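# Hold the washer above the mat, oriented as pictured

## Task

With one gripper, pick up the washer and keep it motionless in the air above the mat, oriented as shown in the reference image "manual". Only finger pads may touch the washer. Call finished_scene while the grip is still on. Nothing may end up tipped over.

## Robot and tools

Robot: two arms, left_arm and right_arm, each with a parallel gripper. Base poses in the scene frame: left_arm at (-0.013, +0.271, 0) m, quat_wxyz (+1.000, 0, 0, +0.013); right_arm at (+0.001, -0.279, 0) m, quat_wxyz (+1.000, 0, 0, +0.012). A two-camera stand is fixed behind the arms. Loose objects may occasionally get a small shove from outside.

Frames. Scene frame: origin at table-top height, halfway between the nominal bases. +x points out over the table, +z up, and left_arm is on the +y side. The arm names do not match the left and right of the images. Hand poses, targets and wrist-camera poses are reported in each arm's own base frame. Fixed cameras and the table use the scene frame. Every offset runs along the base axes of the arm it belongs to. Rotations turn about that arm's Hand target position. The gripper's fingers point along its +z and open and close along its y. end_effector_position is the spot between the pads, about 1 cm short of the tips.

Row format, used by execute_actions and move: 14 numbers, each in [-1, 1]. The first 7 belong to left_arm: dx, dy, dz, rx, ry, rz, opening. The last 7 belong to right_arm in the same order. Always send all 14, even when one arm stays put. dx, dy, dz, rx, ry, rz are offsets, not poses. They count from that arm's Hand target as it was when the action or move began. Scale: 1.0 equals 0.6 m or 180 degrees. rx, ry, rz form a single rotation vector. If dx, dy, dz together exceed length 1.0, the step may be shortened along its line. opening is absolute, not an offset: +1 is fully open (0.094 m), -1 is closed. Six pose zeros ask for the current Hand target again. A 0 in the opening slot is a real command (half open), so to leave a gripper as it is, resend its present opening.

execute_actions: actions is a list of actions. Each action is a list of up to 15 rows, one per control step of 1/30 s. A short action repeats its last row for the remaining steps. All rows of one action count from that action's starting Hand target, not from the row before. The next action starts from the new Hand target, so repeating an offset moves further. cameras: list of names, ["all"], or []. Images come back only when actions is empty or cameras requests them.

move: target is one 14-number row or a list of up to 15 rows. Every row counts from the same starting Hand targets. Each gripper travels in a straight line and turns the short way. All paths finish together and last at least 0.5 s. The whole move is capped at 10 s. speed: top path speed in m/s, 0.002 to 4.3, default 0.25, with turning up to twice that in rad/s. Give one number, or one per target. blend: corner rounding in metres for a list; 0 means stop at each row. opening_speed: rate of the commanded opening per second on the -1..+1 scale, minimum 0.2. Use it to close gently. grip_force: per-pad force cap in newtons, 10 to 50. Give one number, or one per arm. It persists until changed and starts at full force. Lower caps close slowly. blocking=false returns after about 0.5 s while the move continues. Moves do not avoid obstacles or the other arm. Faster moves stray and lag more and strike harder.

wait: seconds from 0 to 10; each arm holds its last command. stop: brakes a running move. zoom_image: camera is one of cam_head_left, cam_head_right, cam_left_wrist, cam_right_wrist. region is [x0, y0, x1, y1] in pixels, at most 504 by 504. All four images are 896x504. show_instructions: shows the reference images. finished_scene: scene is this scene's number. It cannot be undone.

Results. end_effector_position in metres and end_effector_quat_wxyz are in the arm's base frame. "Hand target" is the last commanded pose after clipping; the next offsets count from it. "Tool commands" gives the present opening commands. grip_measured is the measured finger opening on the -1..+1 scale. The last value in Joint positions is that opening in metres. With nothing held, grip_measured can read up to about 2.5 mm wide. On a firmly held hard part it reads a little below the part's width. Joint velocities may say "within noise". Joint torques include the arm's own weight. Step readings list positions at some steps. A move adds a "move:" line giving its ending: done, off_target, moving, held or fault. limits=paced means the commanded pose was clipped; limits=held means steps were withheld. Also watch for MOTOR HOT and OVER-TEMPERATURE FAULT lines.

Motion notes. Each step, the commanded orientation is clipped to within 40 degrees of the measured one. A gripper may come to rest a few centimetres from its target, especially when loaded. Waiting will not close that gap; send the remaining distance as a new offset. An arm blocked by something keeps pushing until you command it back past its gripper. Do not route paths close to an arm's own base, as that can flip the shoulder. Near full stretch, the gripper can overshoot. Joint ranges in rad: waist -2.880 to 2.880, shoulder 0 to 3.142, elbow 0 to 3.019, wrist pitch -1.693 to 1.571, wrist yaw -1.571 to 1.571, wrist roll -2.094 to 2.094.

Avoid: collisions or pressing between the two arms, including one gripper closing on the other's fingers. Avoid hard hits on the table or fixed objects, dropping the held part, and releasing it while it moves. Avoid knocking anything over or off the table, and long pushes or stretched holds that overheat motors (at 100 °C the arm goes limp). Close gradually when grasping, lift clear of the mat, match the pictured orientation, confirm it is still, then call finished_scene.

Each tool is called after ">>>" as a command line: name --argument value for each argument, lists and objects as JSON in quotes; but a table of rows of numbers goes row by row, as --pt "numbers of a row", without its own name.

Reference images:

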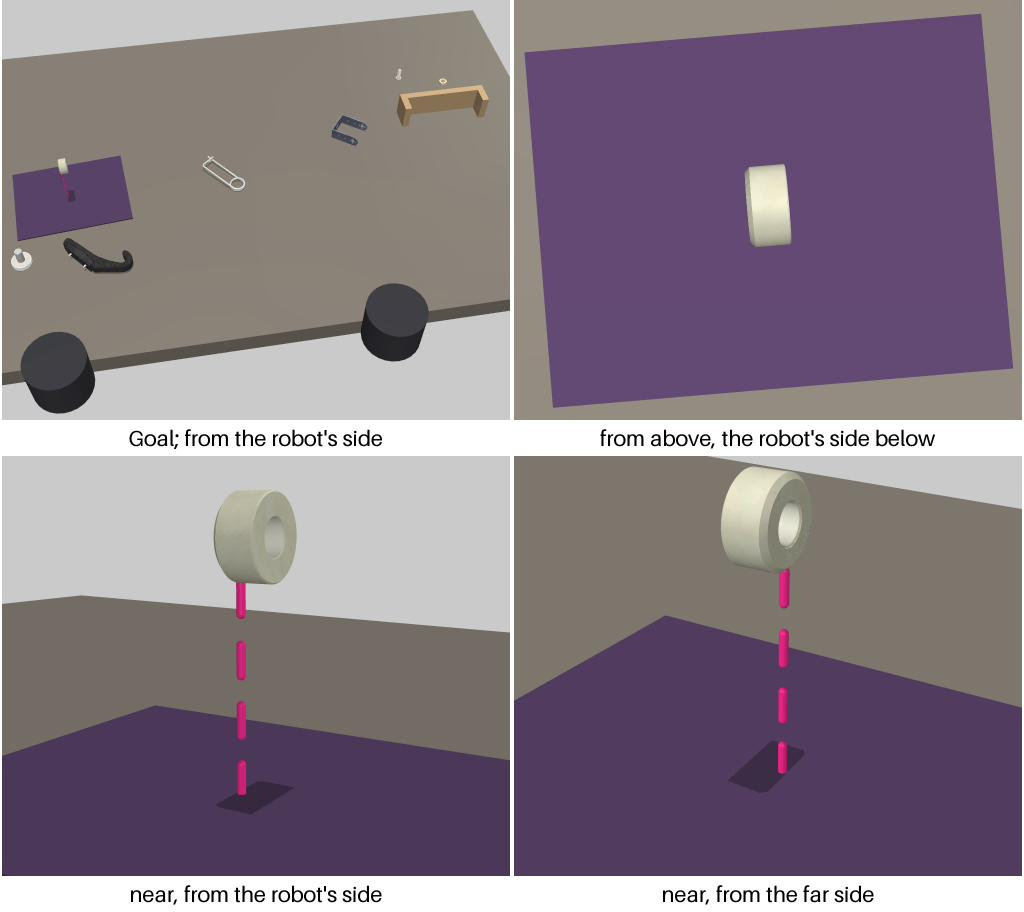

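## Session

>>> execute_actions --actions '[]'

Scene clock: 0.00 s.
left_arm: end_effector_position=(+0.3385, +0.3160, +0.2812) grip_measured=+1.000 end_effector_quat_wxyz=(+0.462, +0.250, +0.845, -0.100) | right_arm: end_effector_position=(+0.4601, +0.1148, +0.3427) grip_measured=+1.000 end_effector_quat_wxyz=(+0.336, +0.458, +0.823, -0.021)
Joint positions: left_arm=[1.07 1.501 1.339 -1.411 0.984 1.647 0.094] | right_arm=[0.445 1.327 1.408 -1.243 0.569 1.339 0.094]
Joint velocities: within noise
Joint torques (N m): no reading
Motor temperatures (°C): left_arm=[26 29 29 27 25 26 28] | right_arm=[27 28 27 29 27 30 28]
Heat: left arm: hottest shoulder 29 °C; right arm: hottest wrist roll 30 °C.
Hand target: left_arm +0.3415, +0.3214, +0.2906; +0.464, +0.256, +0.843, -0.089 | right_arm +0.4646, +0.1171, +0.3489; +0.340, +0.459, +0.821, -0.016
Tool commands: left_gripper/opening=+1.0 right_gripper/opening=+1.0

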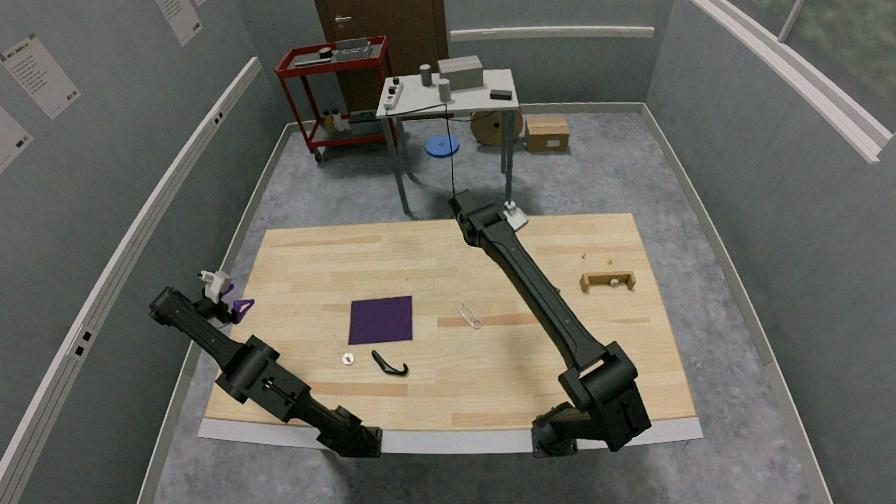

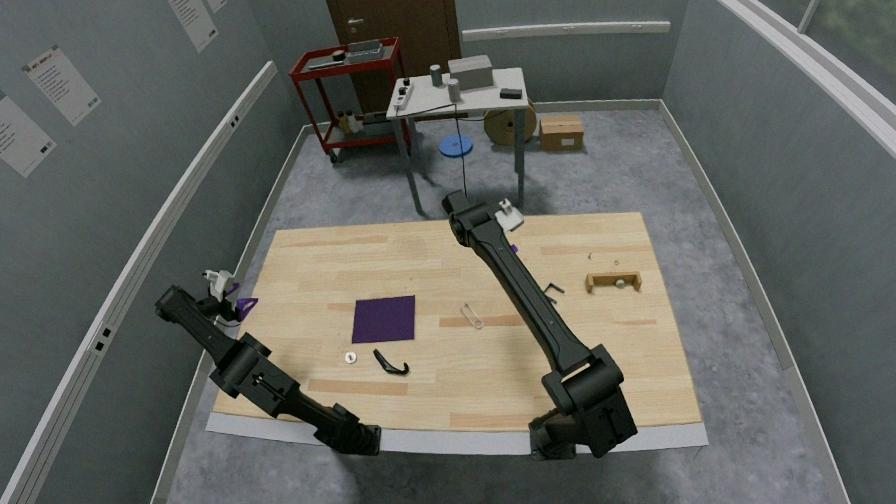

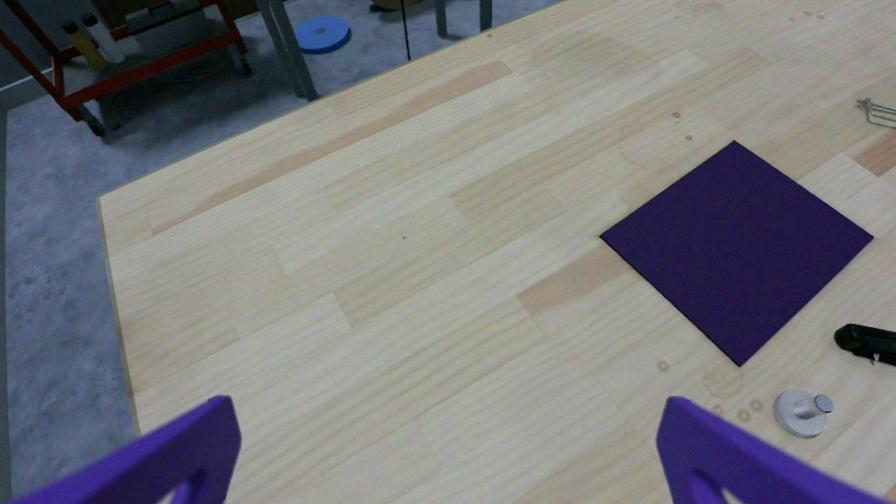

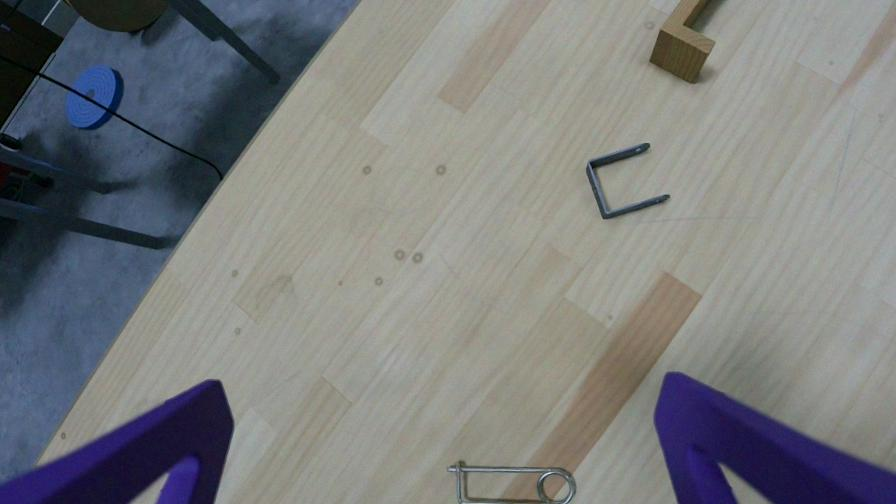

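>>> zoom_image --camera "cam_head_left" --region '[560, 240, 660, 300]'

>>> zoom_image --camera "cam_head_right" --region '[560, 240, 660, 300]'

Scaled by 5.040.

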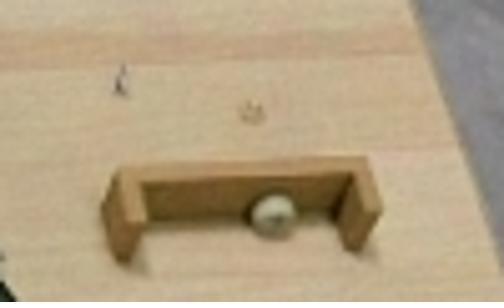

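Scaled by 5.040.

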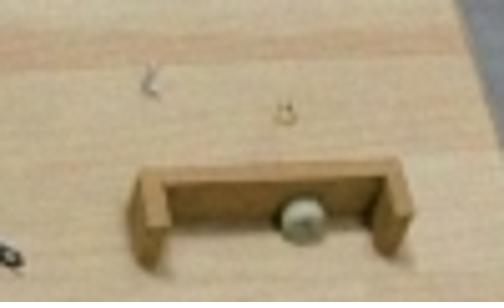

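>>> move --target '[0,0,0,0,0,0,1,-0.108,-0.53,-0.148,-0.045,0.0895,0.132,1]' --speed 0.5 --cameras '["cam_head_left","cam_right_wrist"]'

>>> zoom_image --camera "cam_head_left" --region '[330, 280, 430, 380]'

Scene clock: 12.13 s.
left_arm: end_effector_position=(+0.3385, +0.3160, +0.2812) grip_measured=+1.000 end_effector_quat_wxyz=(+0.462, +0.250, +0.845, -0.100) | right_arm: end_effector_position=(+0.3966, -0.1916, +0.2624) grip_measured=+1.000 end_effector_quat_wxyz=(+0.250, +0.248, +0.934, -0.064)
Joint positions: left_arm=[1.07 1.501 1.339 -1.411 0.984 1.647 0.094] | right_arm=[-0.434 1.168 1.094 -0.975 0.038 0.074 0.094]
Joint torques (N m): left_arm=[0.15 -13.16 13.04 0.68 0.65 0] | right_arm=[-1.14 -7.77 9.09 1.88 -0.07 -0.12]
Heat: left arm: hottest elbow 30 °C; right arm: hottest wrist roll 30 °C.
Hand target: left_arm +0.3415, +0.3214, +0.2906; +0.464, +0.256, +0.843, -0.089 | right_arm +0.3998, -0.2010, +0.2602; +0.250, +0.249, +0.933, -0.067
Off the commanded pose: left_arm 0.011 m, 1 deg | right_arm 0.010 m, 0 deg.
move: off_target (left_arm)
camera_calibration:
cam_right_wrist: T_world_to_cam=[[-0.501287, -0.865189, 0.0126065, 0.0280441], [-0.863577, 0.499333, -0.0700077, 0.493655], [0.054275, -0.0459807, -0.997467, 0.322357], [0, 0, 0, 1]] pos_world=[0.422872, -0.207413, 0.355747]
Images, in order (width x height): cam_head_left 896x504, cam_right_wrist 896x504.

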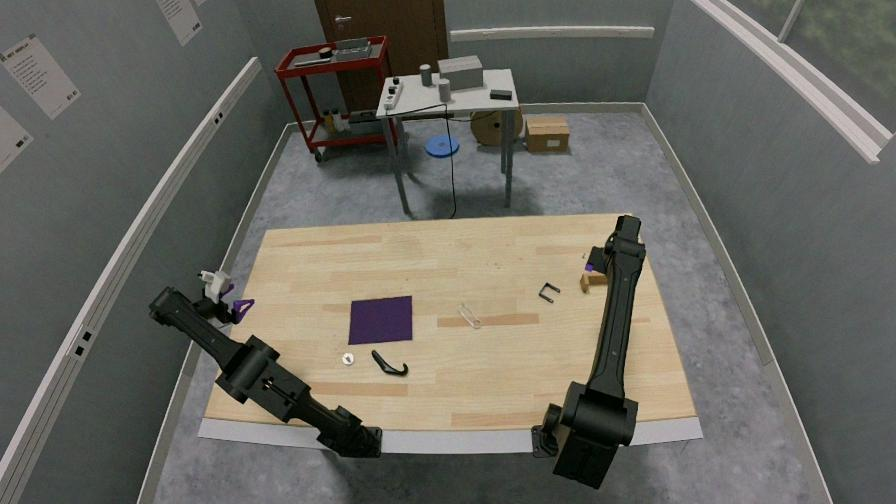

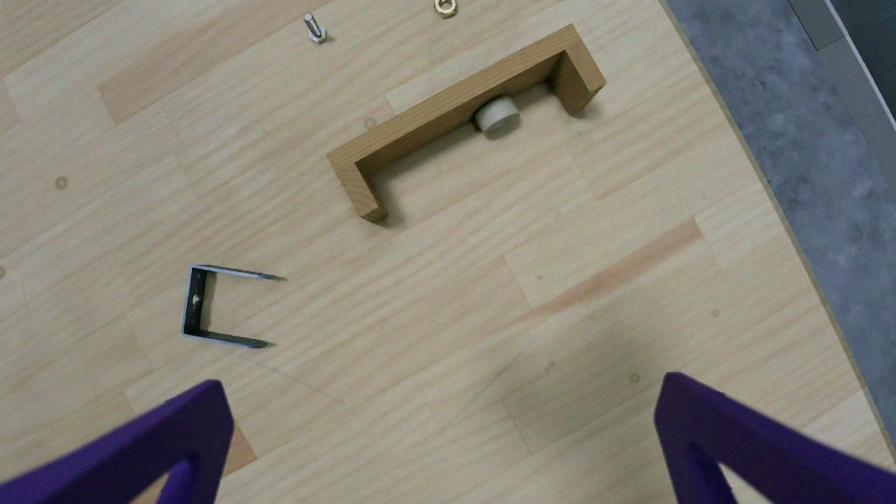

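Scaled by 5.040.

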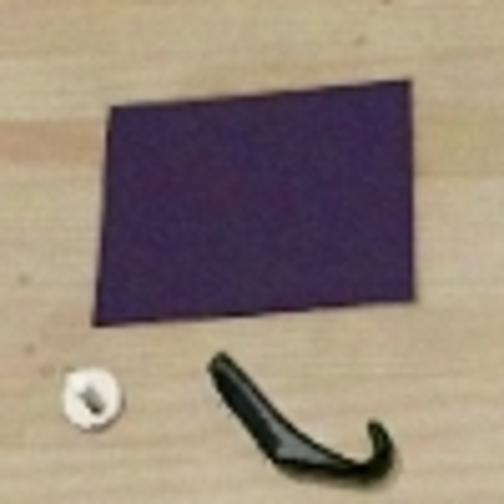

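>>> zoom_image --camera "cam_right_wrist" --region '[420, 50, 600, 170]'

Scaled by 2.800.

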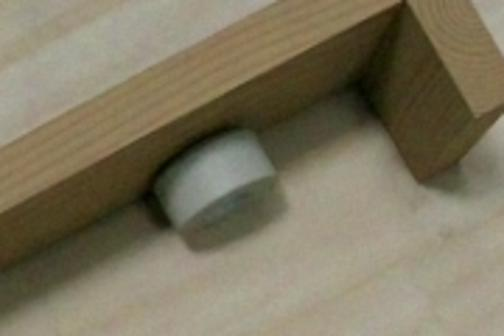

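>>> move --target '[0,0,0,0,0,0,1,0.08,-0.165,-0.22,0,0,0.155,1]' --speed 0.4 --cameras '["cam_right_wrist","cam_head_right"]'

>>> zoom_image --camera "cam_right_wrist" --region '[350, 50, 602, 250]'

Scene clock: 18.83 s.
left_arm: end_effector_position=(+0.3385, +0.3160, +0.2812) grip_measured=+1.000 end_effector_quat_wxyz=(+0.462, +0.250, +0.845, -0.100) | right_arm: end_effector_position=(+0.4392, -0.2844, +0.1186) grip_measured=+1.000 end_effector_quat_wxyz=(+0.248, +0.019, +0.969, +0.005)
Joint positions: left_arm=[1.07 1.501 1.339 -1.411 0.984 1.647 0.094] | right_arm=[-0.674 1.557 1.094 -0.703 -0.305 -0.572 0.094]
Joint torques (N m): left_arm=[0.15 -13.04 13.09 0.44 0.67 -0.01] | right_arm=[-0.91 -14.27 10.09 1.25 -0.31 -0.15]
Heat: left arm: hottest elbow 31 °C; right arm: hottest elbow 31 °C.
Hand target: left_arm +0.3415, +0.3214, +0.2906; +0.464, +0.256, +0.843, -0.089 | right_arm +0.4478, -0.3000, +0.1282; +0.258, +0.017, +0.966, -0.004
Off the commanded pose: left_arm 0.011 m, 1 deg | right_arm 0.020 m, 2 deg.
move: off_target (left_arm, right_arm)
camera_calibration:
cam_right_wrist: T_world_to_cam=[[-0.0410321, -0.999155, -0.00250954, -0.267535], [-0.998006, 0.0411052, -0.0479071, 0.492761], [0.0479698, 0.000538809, -0.998849, 0.188593], [0, 0, 0, 1]] pos_world=[0.471754, -0.287665, 0.211312]
Images, in order (width x height): cam_head_right 896x504, cam_right_wrist 896x504.

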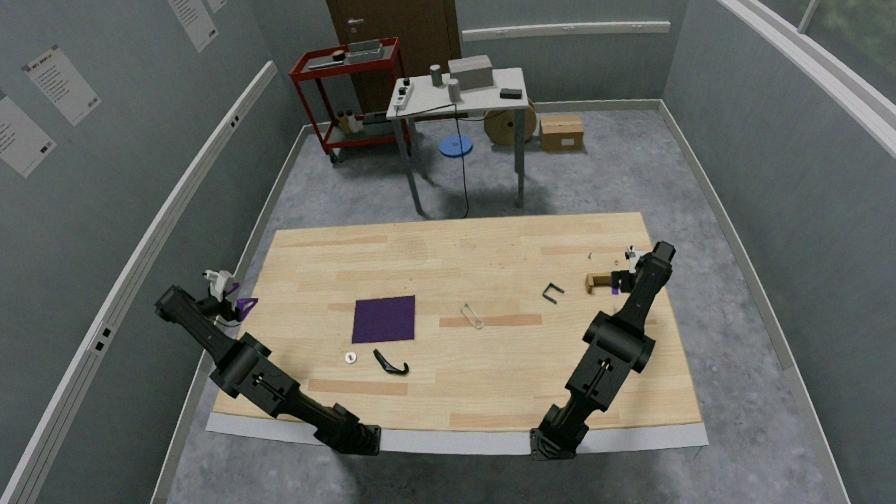

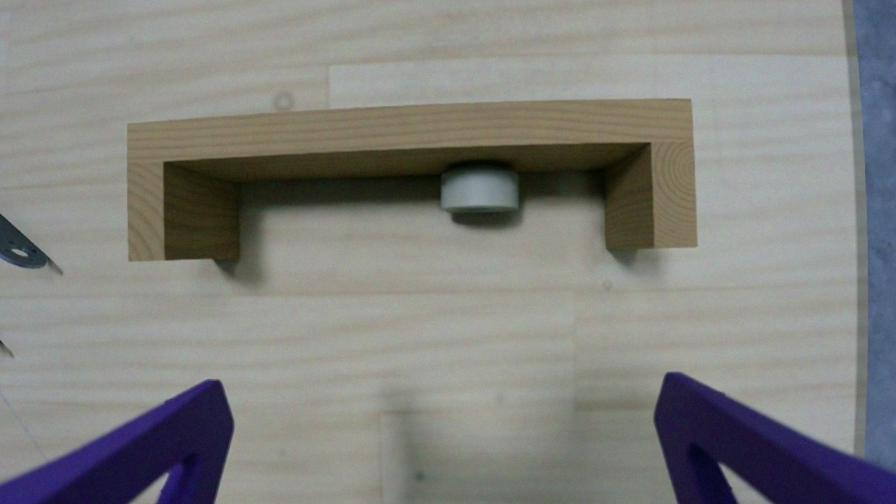

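Scaled by 2.000.

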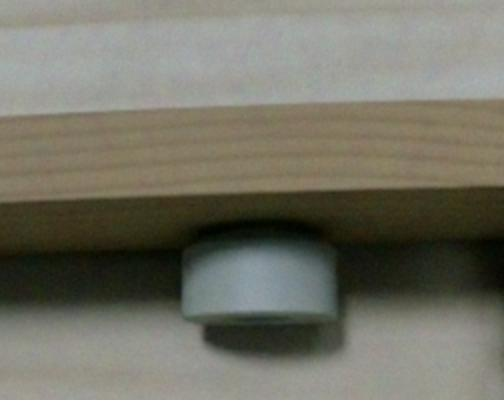

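>>> move --target '[0,0,0,0,0,0,1,0.045,-0.02,-0.08,0,0,0,0.06]' --speed 0.2 --cameras '["cam_right_wrist"]'

Scene clock: 23.10 s.
left_arm: end_effector_position=(+0.3385, +0.3160, +0.2812) grip_measured=+1.000 end_effector_quat_wxyz=(+0.462, +0.250, +0.845, -0.100) | right_arm: end_effector_position=(+0.4604, -0.3014, +0.0734) grip_measured=+0.063 end_effector_quat_wxyz=(+0.248, +0.018, +0.969, +0.005)
Joint positions: left_arm=[1.07 1.501 1.339 -1.411 0.984 1.647 0.094] | right_arm=[-0.674 1.682 1.115 -0.599 -0.305 -0.573 0.05]
Joint torques (N m): left_arm=[0.21 -13.33 13.22 0.68 0.68 -0.01] | right_arm=[0.73 -14.74 9.68 1.77 -0.11 0.02]
Motor temperatures (°C): left_arm=[26 29 31 27 26 26 28] | right_arm=[27 29 32 29 27 30 27]
Heat: left arm: hottest elbow 31 °C; right arm: hottest elbow 32 °C.
Hand target: left_arm +0.3415, +0.3214, +0.2906; +0.464, +0.256, +0.843, -0.089 | right_arm +0.4748, -0.3120, +0.0801; +0.258, +0.017, +0.966, -0.004
Off the commanded pose: left_arm 0.011 m, 1 deg | right_arm 0.019 m, 2 deg.
move: off_target (left_arm, right_arm)
camera_calibration:
cam_right_wrist: T_world_to_cam=[[-0.0405716, -0.999175, -0.00159141, -0.284047], [-0.998019, 0.0406012, -0.0480483, 0.512324], [0.0480733, -0.000361139, -0.998844, 0.142112], [0, 0, 0, 1]] pos_world=[0.492954, -0.304562, 0.166112]
Images, in order (width x height): cam_right_wrist 896x504.

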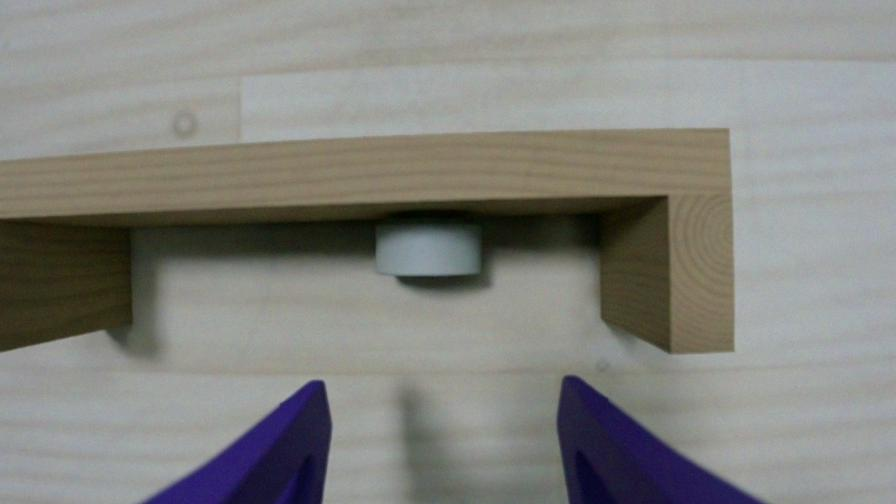

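>>> move --target '[0,0,0,0,0,0,1,0.061,0.008,-0.09,0,0,0,0.06]' --speed 0.12 --cameras '["cam_right_wrist"]'

Scene clock: 26.03 s.
left_arm: end_effector_position=(+0.3385, +0.3160, +0.2812) grip_measured=+1.000 end_effector_quat_wxyz=(+0.462, +0.250, +0.845, -0.100) | right_arm: end_effector_position=(+0.4957, -0.3073, +0.0344) grip_measured=+0.062 end_effector_quat_wxyz=(+0.258, +0.018, +0.966, -0.007)
Joint positions: left_arm=[1.07 1.501 1.339 -1.411 0.984 1.647 0.094] | right_arm=[-0.637 1.799 1.147 -0.473 -0.282 -0.535 0.05]
Joint torques (N m): left_arm=[-0.62 -12.63 13.11 0.55 0.71 -0.01] | right_arm=[1.44 -15.5 8.94 1.77 -0.11 0.15]
Heat: left arm: hottest elbow 32 °C; right arm: hottest elbow 32 °C.
Hand target: left_arm +0.3415, +0.3214, +0.2906; +0.464, +0.256, +0.843, -0.089 | right_arm +0.5115, -0.3072, +0.0262; +0.259, +0.017, +0.966, -0.004
Off the commanded pose: left_arm 0.011 m, 1 deg | right_arm 0.018 m, 0 deg.
move: off_target (left_arm, right_arm)
camera_calibration:
cam_right_wrist: T_world_to_cam=[[-0.0465049, -0.998709, 0.020419, -0.286154], [-0.996599, 0.0449953, -0.069033, 0.547219], [0.0680251, -0.02356, -0.997405, 0.0844457], [0, 0, 0, 1]] pos_world=[0.526306, -0.308418, 0.127846]
Images, in order (width x height): cam_right_wrist 896x504.

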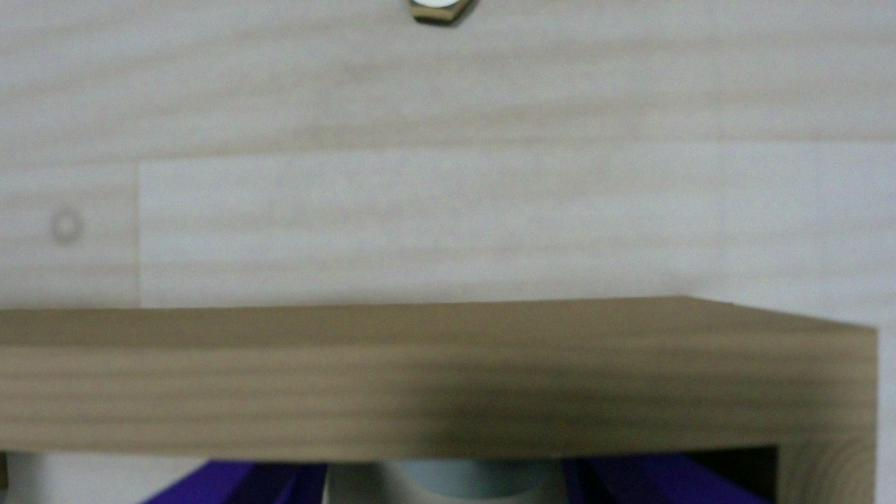

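>>> move --target '[0,0,0,0,0,0,1,0,-0.012,-0.025,0,0,0,0.06]' --speed 0.1 --cameras '["cam_right_wrist","cam_head_right"]'

>>> zoom_image --camera "cam_head_right" --region '[560, 230, 690, 320]'

Scene clock: 28.57 s.
left_arm: end_effector_position=(+0.3385, +0.3160, +0.2812) grip_measured=+1.000 end_effector_quat_wxyz=(+0.462, +0.250, +0.845, -0.100) | right_arm: end_effector_position=(+0.4971, -0.3080, +0.0339) grip_measured=+0.062 end_effector_quat_wxyz=(+0.261, +0.018, +0.965, -0.008)
Joint positions: left_arm=[1.07 1.501 1.339 -1.411 0.984 1.647 0.094] | right_arm=[-0.637 1.802 1.147 -0.464 -0.284 -0.535 0.05]
Joint torques (N m): left_arm=[-0.67 -12.57 13.04 0.54 0.7 0.06] | right_arm=[0.97 -12.4 8.88 2.65 -0.25 0.01]
Heat: left arm: hottest elbow 32 °C; right arm: hottest elbow 32 °C.
Hand target: left_arm +0.3415, +0.3214, +0.2906; +0.464, +0.256, +0.843, -0.089 | right_arm +0.5115, -0.3144, +0.0112; +0.258, +0.017, +0.966, -0.004
Off the commanded pose: left_arm 0.011 m, 1 deg | right_arm 0.028 m, 0 deg.
move: off_target (left_arm, right_arm)
camera_calibration:
cam_right_wrist: T_world_to_cam=[[-0.0460764, -0.998691, 0.0221884, -0.287045], [-0.996198, 0.0442948, -0.0750125, 0.548432], [0.0739315, -0.0255603, -0.996936, 0.0801923], [0, 0, 0, 1]] pos_world=[0.527192, -0.308912, 0.127455]
Images, in order (width x height): cam_head_right 896x504, cam_right_wrist 896x504.

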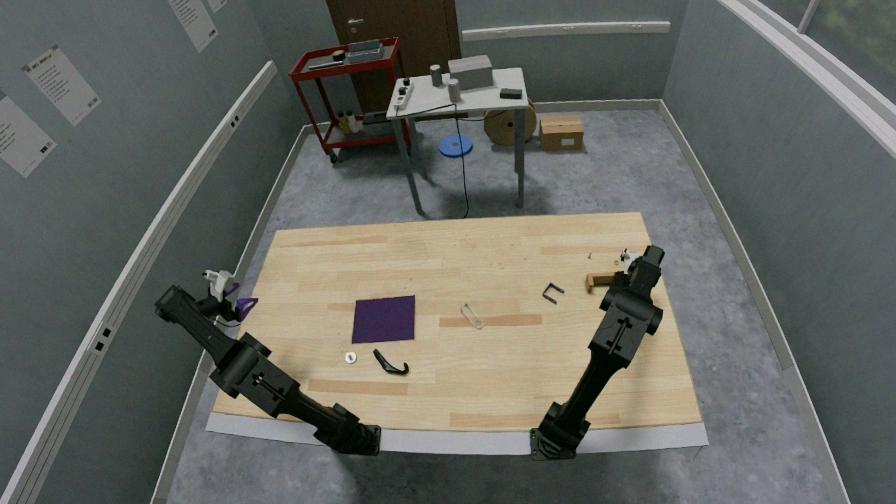

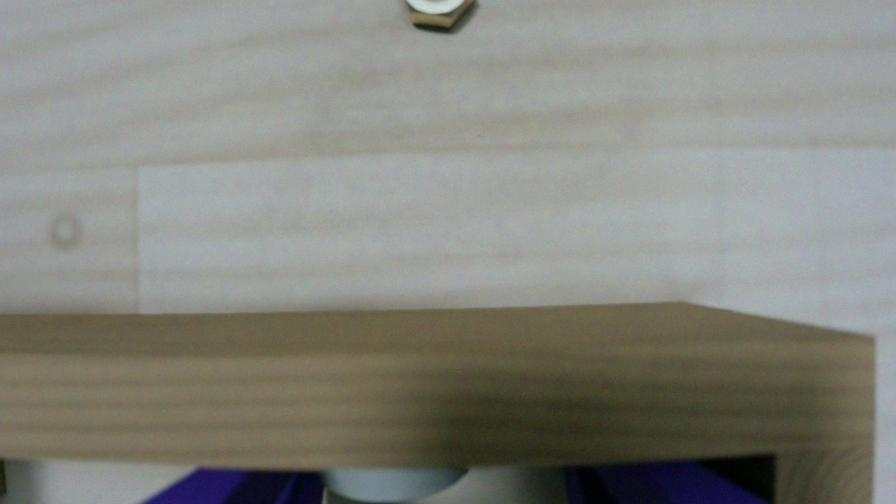

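Scaled by 3.877.

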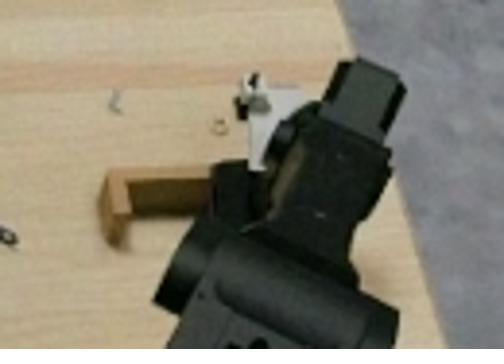

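>>> move --pt "0 0 0 0 0 0 1 0 0.01 0.06 0 0 0 0.06" --pt "0 0 0 0 0 0 1 -0.012 0.017 0.09 0 0.145 0 0.06" --speed 0.15 --blend 0.02 --cameras '["cam_right_wrist"]'

Scene clock: 32.50 s.
left_arm: end_effector_position=(+0.3385, +0.3160, +0.2812) grip_measured=+1.000 end_effector_quat_wxyz=(+0.462, +0.250, +0.845, -0.100) | right_arm: end_effector_position=(+0.4891, -0.3045, +0.0691) grip_measured=+0.062 end_effector_quat_wxyz=(+0.035, +0.017, +0.999, -0.008)
Joint positions: left_arm=[1.07 1.501 1.339 -1.411 0.984 1.647 0.094] | right_arm=[-0.563 1.899 1.494 -1.098 -0.023 -0.529 0.05]
Joint torques (N m): left_arm=[-0.73 -13.27 13.15 0.61 0.69 0.01] | right_arm=[1.49 -18.08 9.88 0.24 0.12 0.11]
Heat: left arm: hottest elbow 32 °C; right arm: hottest elbow 32 °C.
Hand target: left_arm +0.3415, +0.3214, +0.2906; +0.464, +0.256, +0.843, -0.089 | right_arm +0.5042, -0.3041, +0.0650; +0.034, +0.015, +0.999, -0.008
Off the commanded pose: left_arm 0.011 m, 1 deg | right_arm 0.016 m, 0 deg.
move: off_target (left_arm, right_arm); blend cut to 0.0179 m at target 1
camera_calibration:
cam_right_wrist: T_world_to_cam=[[-0.0338606, -0.998903, 0.03235, -0.291541], [-0.926885, 0.0434933, 0.372817, 0.477842], [-0.373815, -0.0173609, -0.927341, 0.332639], [0, 0, 0, 1]] pos_world=[0.557378, -0.306229, 0.139753]
Images, in order (width x height): cam_right_wrist 896x504.

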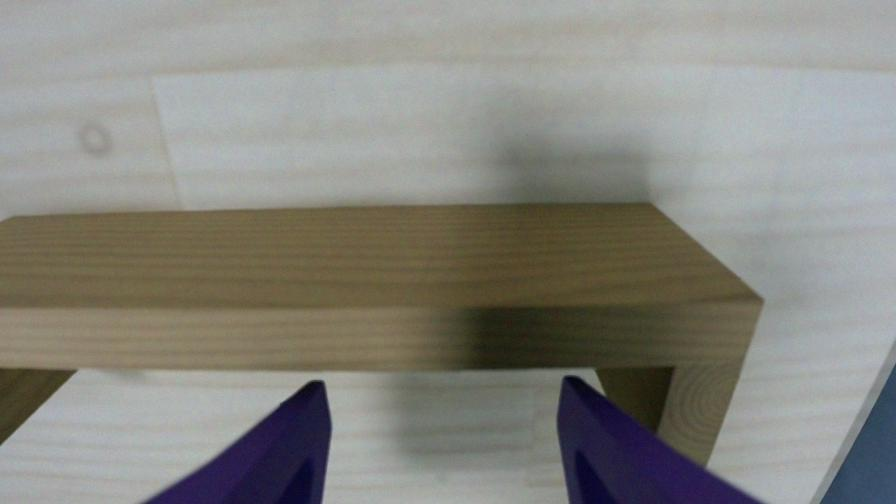

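>>> move --target '[0,0,0,0,0,0,1,-0.10,0,0.06,0,-0.145,0,0.06]' --speed 0.3 --cameras '["cam_right_wrist"]'

>>> zoom_image --camera "cam_right_wrist" --region '[300, 120, 620, 320]'

Scene clock: 35.27 s.
left_arm: end_effector_position=(+0.3385, +0.3160, +0.2812) grip_measured=+1.000 end_effector_quat_wxyz=(+0.462, +0.250, +0.845, -0.100) | right_arm: end_effector_position=(+0.4480, -0.2989, +0.1001) grip_measured=+0.062 end_effector_quat_wxyz=(+0.254, +0.018, +0.967, +0.001)
Joint positions: left_arm=[1.07 1.501 1.339 -1.411 0.984 1.647 0.094] | right_arm=[-0.686 1.614 1.103 -0.644 -0.31 -0.584 0.05]
Joint torques (N m): left_arm=[-0.21 -13.22 13.03 0.54 0.69 -0.03] | right_arm=[-0.85 -16.73 6.68 1.94 -0.3 -0.11]
Heat: left arm: hottest elbow 32 °C; right arm: hottest elbow 33 °C.
Hand target: left_arm +0.3415, +0.3214, +0.2906; +0.464, +0.256, +0.843, -0.089 | right_arm +0.4442, -0.3043, +0.1011; +0.258, +0.017, +0.966, -0.004
Off the commanded pose: left_arm 0.011 m, 1 deg | right_arm 0.007 m, 1 deg.
move: off_target (left_arm)
camera_calibration:
cam_right_wrist: T_world_to_cam=[[-0.041545, -0.999118, 0.00616558, -0.282352], [-0.997324, 0.0410972, -0.0604714, 0.502206], [0.0601646, -0.00866136, -0.998151, 0.16132], [0, 0, 0, 1]] pos_world=[0.479425, -0.301345, 0.193132]
Images, in order (width x height): cam_right_wrist 896x504.

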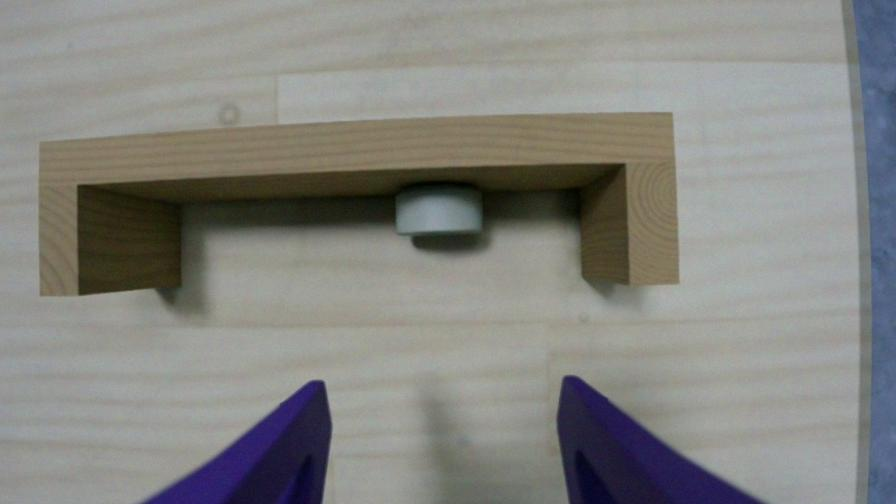

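Scaled by 1.575.

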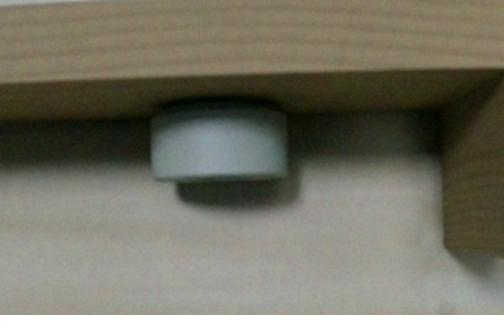

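>>> move --pt "0 0 0 0 0 0 1 0.1 0.003 -0.04 0 0.15 0 0.06" --pt "0 0 0 0 0 0 1 0.1 0.003 -0.143 0 0.15 0 0.06" --speed '[0.25,0.08]' --cameras '["cam_right_wrist"]'

Scene clock: 39.90 s.
left_arm: end_effector_position=(+0.3385, +0.3160, +0.2812) grip_measured=+1.000 end_effector_quat_wxyz=(+0.462, +0.250, +0.845, -0.100) | right_arm: end_effector_position=(+0.4928, -0.3059, +0.0559) grip_measured=+0.062 end_effector_quat_wxyz=(+0.034, +0.016, +0.999, -0.018)
Joint positions: left_arm=[1.07 1.501 1.339 -1.411 0.984 1.647 0.094] | right_arm=[-0.556 1.918 1.485 -1.062 -0.004 -0.524 0.05]
Joint torques (N m): left_arm=[-0.73 -12.34 13.16 0.43 0.7 0.02] | right_arm=[0.91 -14.92 7.04 2.85 -0.33 0.12]
Heat: left arm: hottest elbow 33 °C; right arm: hottest elbow 33 °C.
Hand target: left_arm +0.3415, +0.3214, +0.2906; +0.464, +0.256, +0.843, -0.089 | right_arm +0.5042, -0.3024, +0.0153; +0.026, +0.015, +1.000, -0.008
Off the commanded pose: left_arm 0.011 m, 1 deg | right_arm 0.042 m, 1 deg.
move: off_target (left_arm, right_arm)
camera_calibration:
cam_right_wrist: T_world_to_cam=[[-0.0328044, -0.998077, 0.0525854, -0.293741], [-0.925544, 0.0501937, 0.375298, 0.487439], [-0.377216, -0.0363587, -0.925411, 0.317519], [0, 0, 0, 1]] pos_world=[0.561284, -0.306098, 0.126347]
Images, in order (width x height): cam_right_wrist 896x504.

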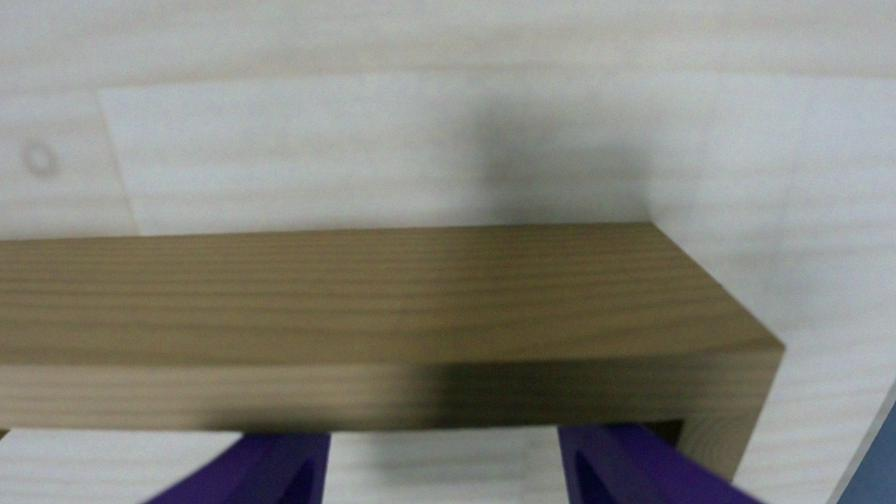

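>>> move --pt "0 0 0 0 0 0 1 -0.02 0 0.12 0 0 0 0.06" --pt "0 0 0 0 0 0 1 -0.1 0 0.06 0 -0.29 0 0.06" --speed 0.3 --blend 0.03 --cameras '["cam_right_wrist"]'

Scene clock: 44.77 s.
left_arm: end_effector_position=(+0.3385, +0.3160, +0.2812) grip_measured=+1.000 end_effector_quat_wxyz=(+0.462, +0.250, +0.845, -0.100) | right_arm: end_effector_position=(+0.4497, -0.2982, +0.0619) grip_measured=+0.062 end_effector_quat_wxyz=(+0.467, +0.004, +0.884, -0.006)
Joint positions: left_arm=[1.07 1.501 1.339 -1.411 0.984 1.647 0.094] | right_arm=[-0.767 1.662 0.797 0.113 -0.598 -0.492 0.05]
Joint torques (N m): left_arm=[-0.03 -12.92 13.24 0.44 0.67 -0.01] | right_arm=[-1.38 -13.1 5.5 2.37 -0.39 0.1]
Heat: left arm: hottest elbow 33 °C; right arm: hottest elbow 33 °C.
Hand target: left_arm +0.3415, +0.3214, +0.2906; +0.464, +0.256, +0.843, -0.089 | right_arm +0.4442, -0.3024, +0.0512; +0.463, +0.018, +0.886, -0.001
Off the commanded pose: left_arm 0.011 m, 1 deg | right_arm 0.013 m, 2 deg.
move: off_target (left_arm, right_arm)
camera_calibration:
cam_right_wrist: T_world_to_cam=[[-0.0267971, -0.99949, 0.0173625, -0.288766], [-0.868629, 0.0146855, -0.495245, 0.462754], [0.494737, -0.0283527, -0.86858, -0.086142], [0, 0, 0, 1]] pos_world=[0.436841, -0.297857, 0.159369]
Images, in order (width x height): cam_right_wrist 896x504.

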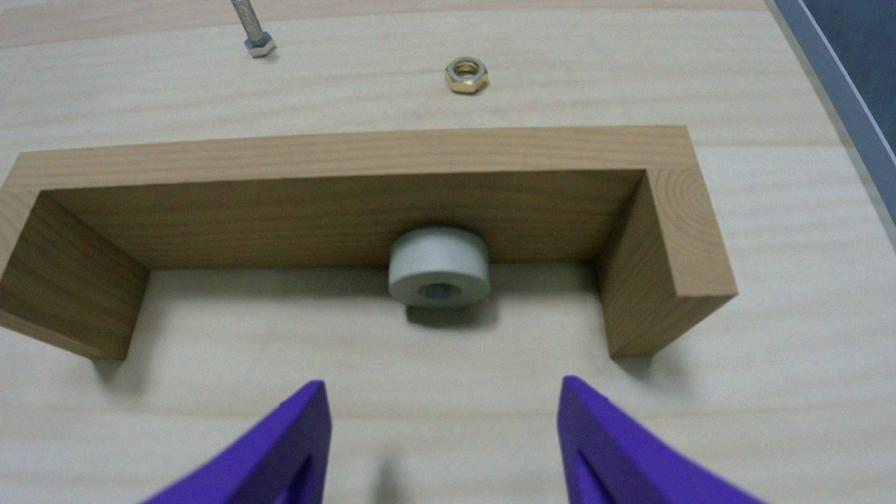

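>>> zoom_image --camera "cam_right_wrist" --region '[370, 205, 510, 325]'

>>> move --target '[0,0,0,0,0,0,1,0.06,0.002,-0.055,0,0,0,0.06]' --speed 0.1 --cameras '["cam_right_wrist"]'

Scaled by 3.600.

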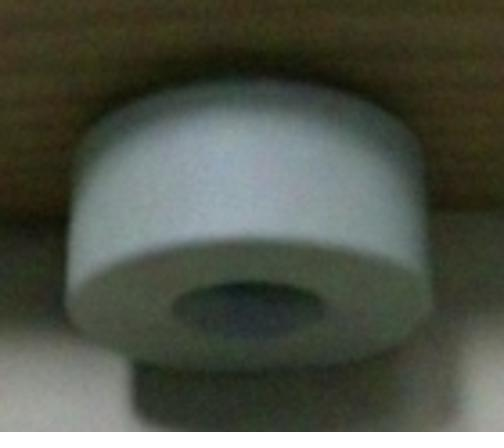

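Scene clock: 47.37 s.
left_arm: end_effector_position=(+0.3385, +0.3160, +0.2812) grip_measured=+1.000 end_effector_quat_wxyz=(+0.462, +0.250, +0.845, -0.100) | right_arm: end_effector_position=(+0.4690, -0.3043, +0.0330) grip_measured=+0.062 end_effector_quat_wxyz=(+0.469, +0.015, +0.883, -0.012)
Joint positions: left_arm=[1.07 1.501 1.339 -1.411 0.984 1.647 0.094] | right_arm=[-0.742 1.765 0.821 0.222 -0.563 -0.449 0.05]
Joint torques (N m): left_arm=[0.21 -12.92 13.09 0.55 0.63 0] | right_arm=[2.32 -11.69 7.09 1.89 -0.02 0.18]
Heat: left arm: hottest elbow 33 °C; right arm: hottest elbow 33 °C.
Hand target: left_arm +0.3415, +0.3214, +0.2906; +0.464, +0.256, +0.843, -0.089 | right_arm +0.4802, -0.3014, +0.0185; +0.463, +0.017, +0.886, -0.001
Off the commanded pose: left_arm 0.011 m, 1 deg | right_arm 0.019 m, 2 deg.
move: off_target (left_arm, right_arm)
camera_calibration:
cam_right_wrist: T_world_to_cam=[[-0.0512538, -0.998517, 0.018378, -0.28216], [-0.864942, 0.035183, -0.500638, 0.469949], [0.499249, -0.0415555, -0.865462, -0.127203], [0, 0, 0, 1]] pos_world=[0.455523, -0.303561, 0.130371]
Images, in order (width x height): cam_right_wrist 896x504.

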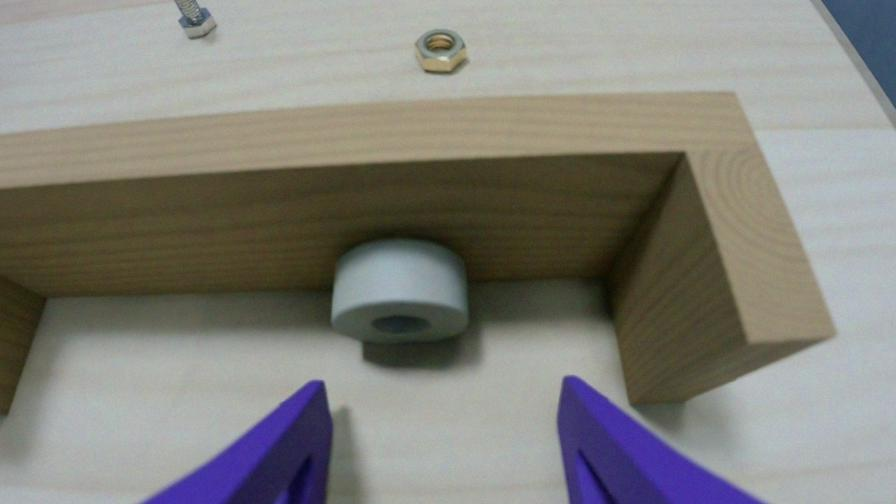

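>>> move --pt "0 0 0 0 0 0 1 -0.008 0.024 0.003 0 0 0 0.15" --pt "0 0 0 0 0 0 1 0.03 0.023 -0.016 0 0 0 0.15" --speed 0.1 --cameras '["cam_right_wrist"]'

Scene clock: 53.23 s.
left_arm: end_effector_position=(+0.3385, +0.3160, +0.2812) grip_measured=+1.000 end_effector_quat_wxyz=(+0.462, +0.250, +0.845, -0.100) | right_arm: end_effector_position=(+0.4888, -0.2955, +0.0324) grip_measured=+0.148 end_effector_quat_wxyz=(+0.476, +0.012, +0.879, -0.019)
Joint positions: left_arm=[1.07 1.501 1.339 -1.411 0.984 1.647 0.094] | right_arm=[-0.697 1.787 0.833 0.271 -0.527 -0.414 0.054]
Joint torques (N m): left_arm=[-0.26 -13.04 13.03 0.58 0.73 -0.01] | right_arm=[1.55 -11.93 6.79 1.78 -0.02 0.18]
Heat: left arm: hottest elbow 34 °C; right arm: hottest elbow 33 °C.
Hand target: left_arm +0.3415, +0.3214, +0.2906; +0.464, +0.256, +0.843, -0.089 | right_arm +0.4982, -0.2874, +0.0088; +0.463, +0.017, +0.886, -0.001
Off the commanded pose: left_arm 0.011 m, 1 deg | right_arm 0.027 m, 3 deg.
move: off_target (left_arm, right_arm)
camera_calibration:
cam_right_wrist: T_world_to_cam=[[-0.053701, -0.998018, 0.0328017, -0.271446], [-0.856802, 0.0291821, -0.514819, 0.481199], [0.512842, -0.0557508, -0.856671, -0.148316], [0, 0, 0, 1]] pos_world=[0.473778, -0.293219, 0.129576]
Images, in order (width x height): cam_right_wrist 896x504.

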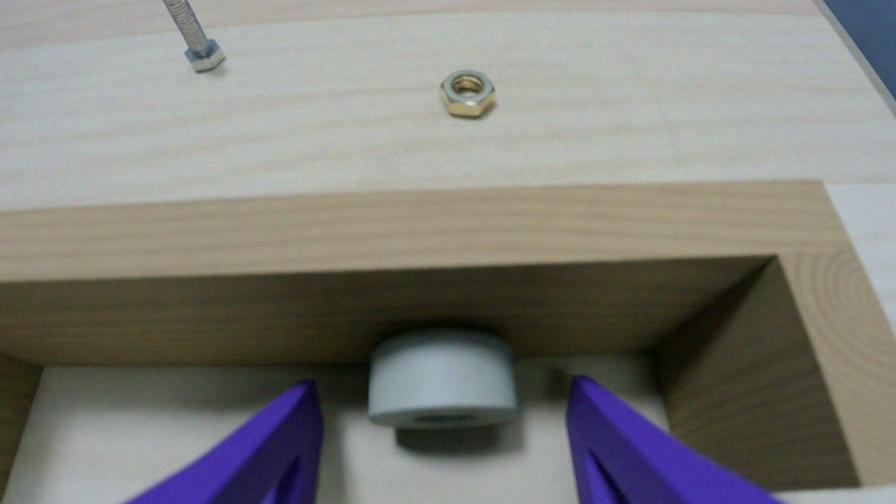

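>>> move --pt "0 0 0 0 0 0 1 -0.008 -0.002 0.05 0 0 0 0.1" --pt "0 0 0 0 0 0 1 0.028 -0.002 0.048 0 0 0 0.1" --speed 0.1 --cameras '["cam_right_wrist"]'

Scene clock: 56.63 s.
left_arm: end_effector_position=(+0.3385, +0.3160, +0.2812) grip_measured=+1.000 end_effector_quat_wxyz=(+0.462, +0.250, +0.845, -0.100) | right_arm: end_effector_position=(+0.4964, -0.2891, +0.0386) grip_measured=+0.102 end_effector_quat_wxyz=(+0.461, +0.020, +0.887, -0.007)
Joint positions: left_arm=[1.07 1.501 1.339 -1.411 0.984 1.647 0.094] | right_arm=[-0.675 1.769 0.861 0.19 -0.509 -0.393 0.052]
Joint torques (N m): left_arm=[-0.26 -13.39 12.94 0.64 0.67 -0.04] | right_arm=[1.67 -13.8 8.55 1.55 -0.12 0.12]
Heat: left arm: hottest elbow 34 °C; right arm: hottest elbow 33 °C.
Hand target: left_arm +0.3415, +0.3214, +0.2906; +0.464, +0.256, +0.843, -0.089 | right_arm +0.5150, -0.2887, +0.0376; +0.463, +0.017, +0.886, -0.001
Off the commanded pose: left_arm 0.011 m, 1 deg | right_arm 0.019 m, 1 deg.
move: off_target (left_arm, right_arm)
camera_calibration:
cam_right_wrist: T_world_to_cam=[[-0.0564695, -0.998395, 0.0043325, -0.262461], [-0.873361, 0.0472939, -0.484772, 0.50305], [0.483789, -0.0311587, -0.87463, -0.124325], [0, 0, 0, 1]] pos_world=[0.484671, -0.289705, 0.136264]
Images, in order (width x height): cam_right_wrist 896x504.

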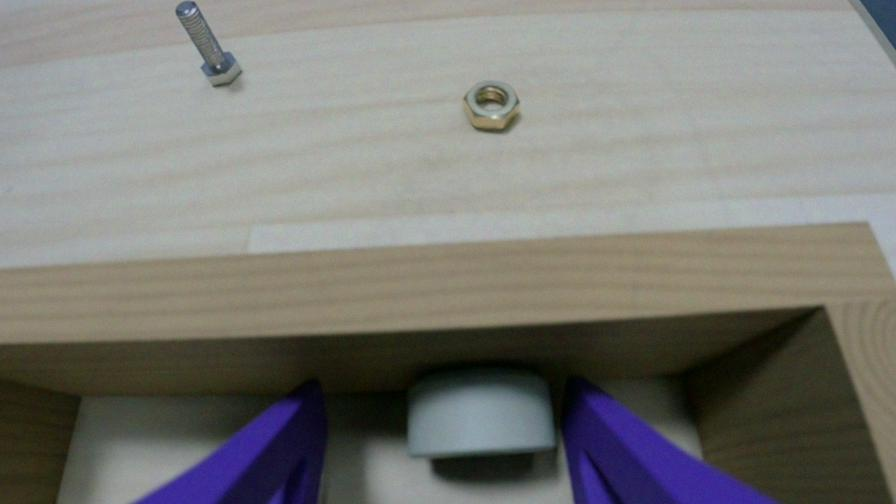

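>>> move --pt "0 0 0 0 0 0 1 0.002 -0.014 -0.016 0 0 0 0.1" --pt "0 0 0 0 0 0 1 0.002 -0.014 -0.016 0 0 0 -0.6" --speed 0.1 --opening_speed 0.4 --cameras '["cam_right_wrist"]'

Scene clock: 60.90 s.
left_arm: end_effector_position=(+0.3385, +0.3160, +0.2812) grip_measured=+1.000 end_effector_quat_wxyz=(+0.462, +0.250, +0.845, -0.100) | right_arm: end_effector_position=(+0.4975, -0.2875, +0.0344) grip_measured=-0.410 end_effector_quat_wxyz=(+0.461, +0.017, +0.887, -0.001)
Joint positions: left_arm=[1.07 1.501 1.339 -1.411 0.984 1.647 0.094] | right_arm=[-0.675 1.781 0.865 0.19 -0.521 -0.398 0.028]
Joint torques (N m): left_arm=[-0.26 -13.04 12.88 0.53 0.7 0.01] | right_arm=[1.03 -11.87 9.17 2.33 -0.04 0.08]
Heat: left arm: hottest elbow 34 °C; right arm: hottest elbow 33 °C.
Hand target: left_arm +0.3415, +0.3214, +0.2906; +0.464, +0.256, +0.843, -0.089 | right_arm +0.5162, -0.2971, +0.0280; +0.463, +0.017, +0.886, -0.001
Off the commanded pose: left_arm 0.011 m, 1 deg | right_arm 0.022 m, 0 deg.
move: off_target (left_arm, right_arm); target 2's new opening was sent with right_arm's hand 0.022 m and 1 deg from that target
camera_calibration:
cam_right_wrist: T_world_to_cam=[[-0.0444387, -0.999008, -0.00287639, -0.266667], [-0.874536, 0.0402934, -0.483284, 0.500245], [0.48292, -0.018961, -0.875459, -0.124542], [0, 0, 0, 1]] pos_world=[0.485776, -0.28892, 0.131962]
Images, in order (width x height): cam_right_wrist 896x504.

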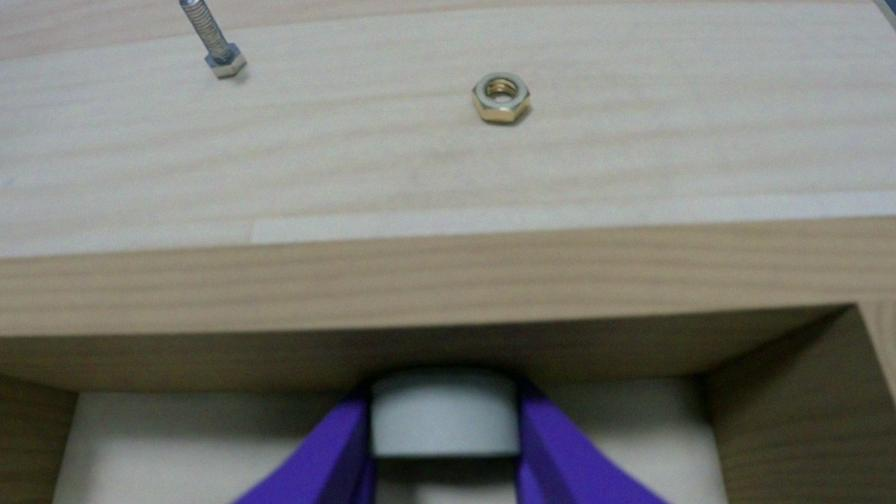

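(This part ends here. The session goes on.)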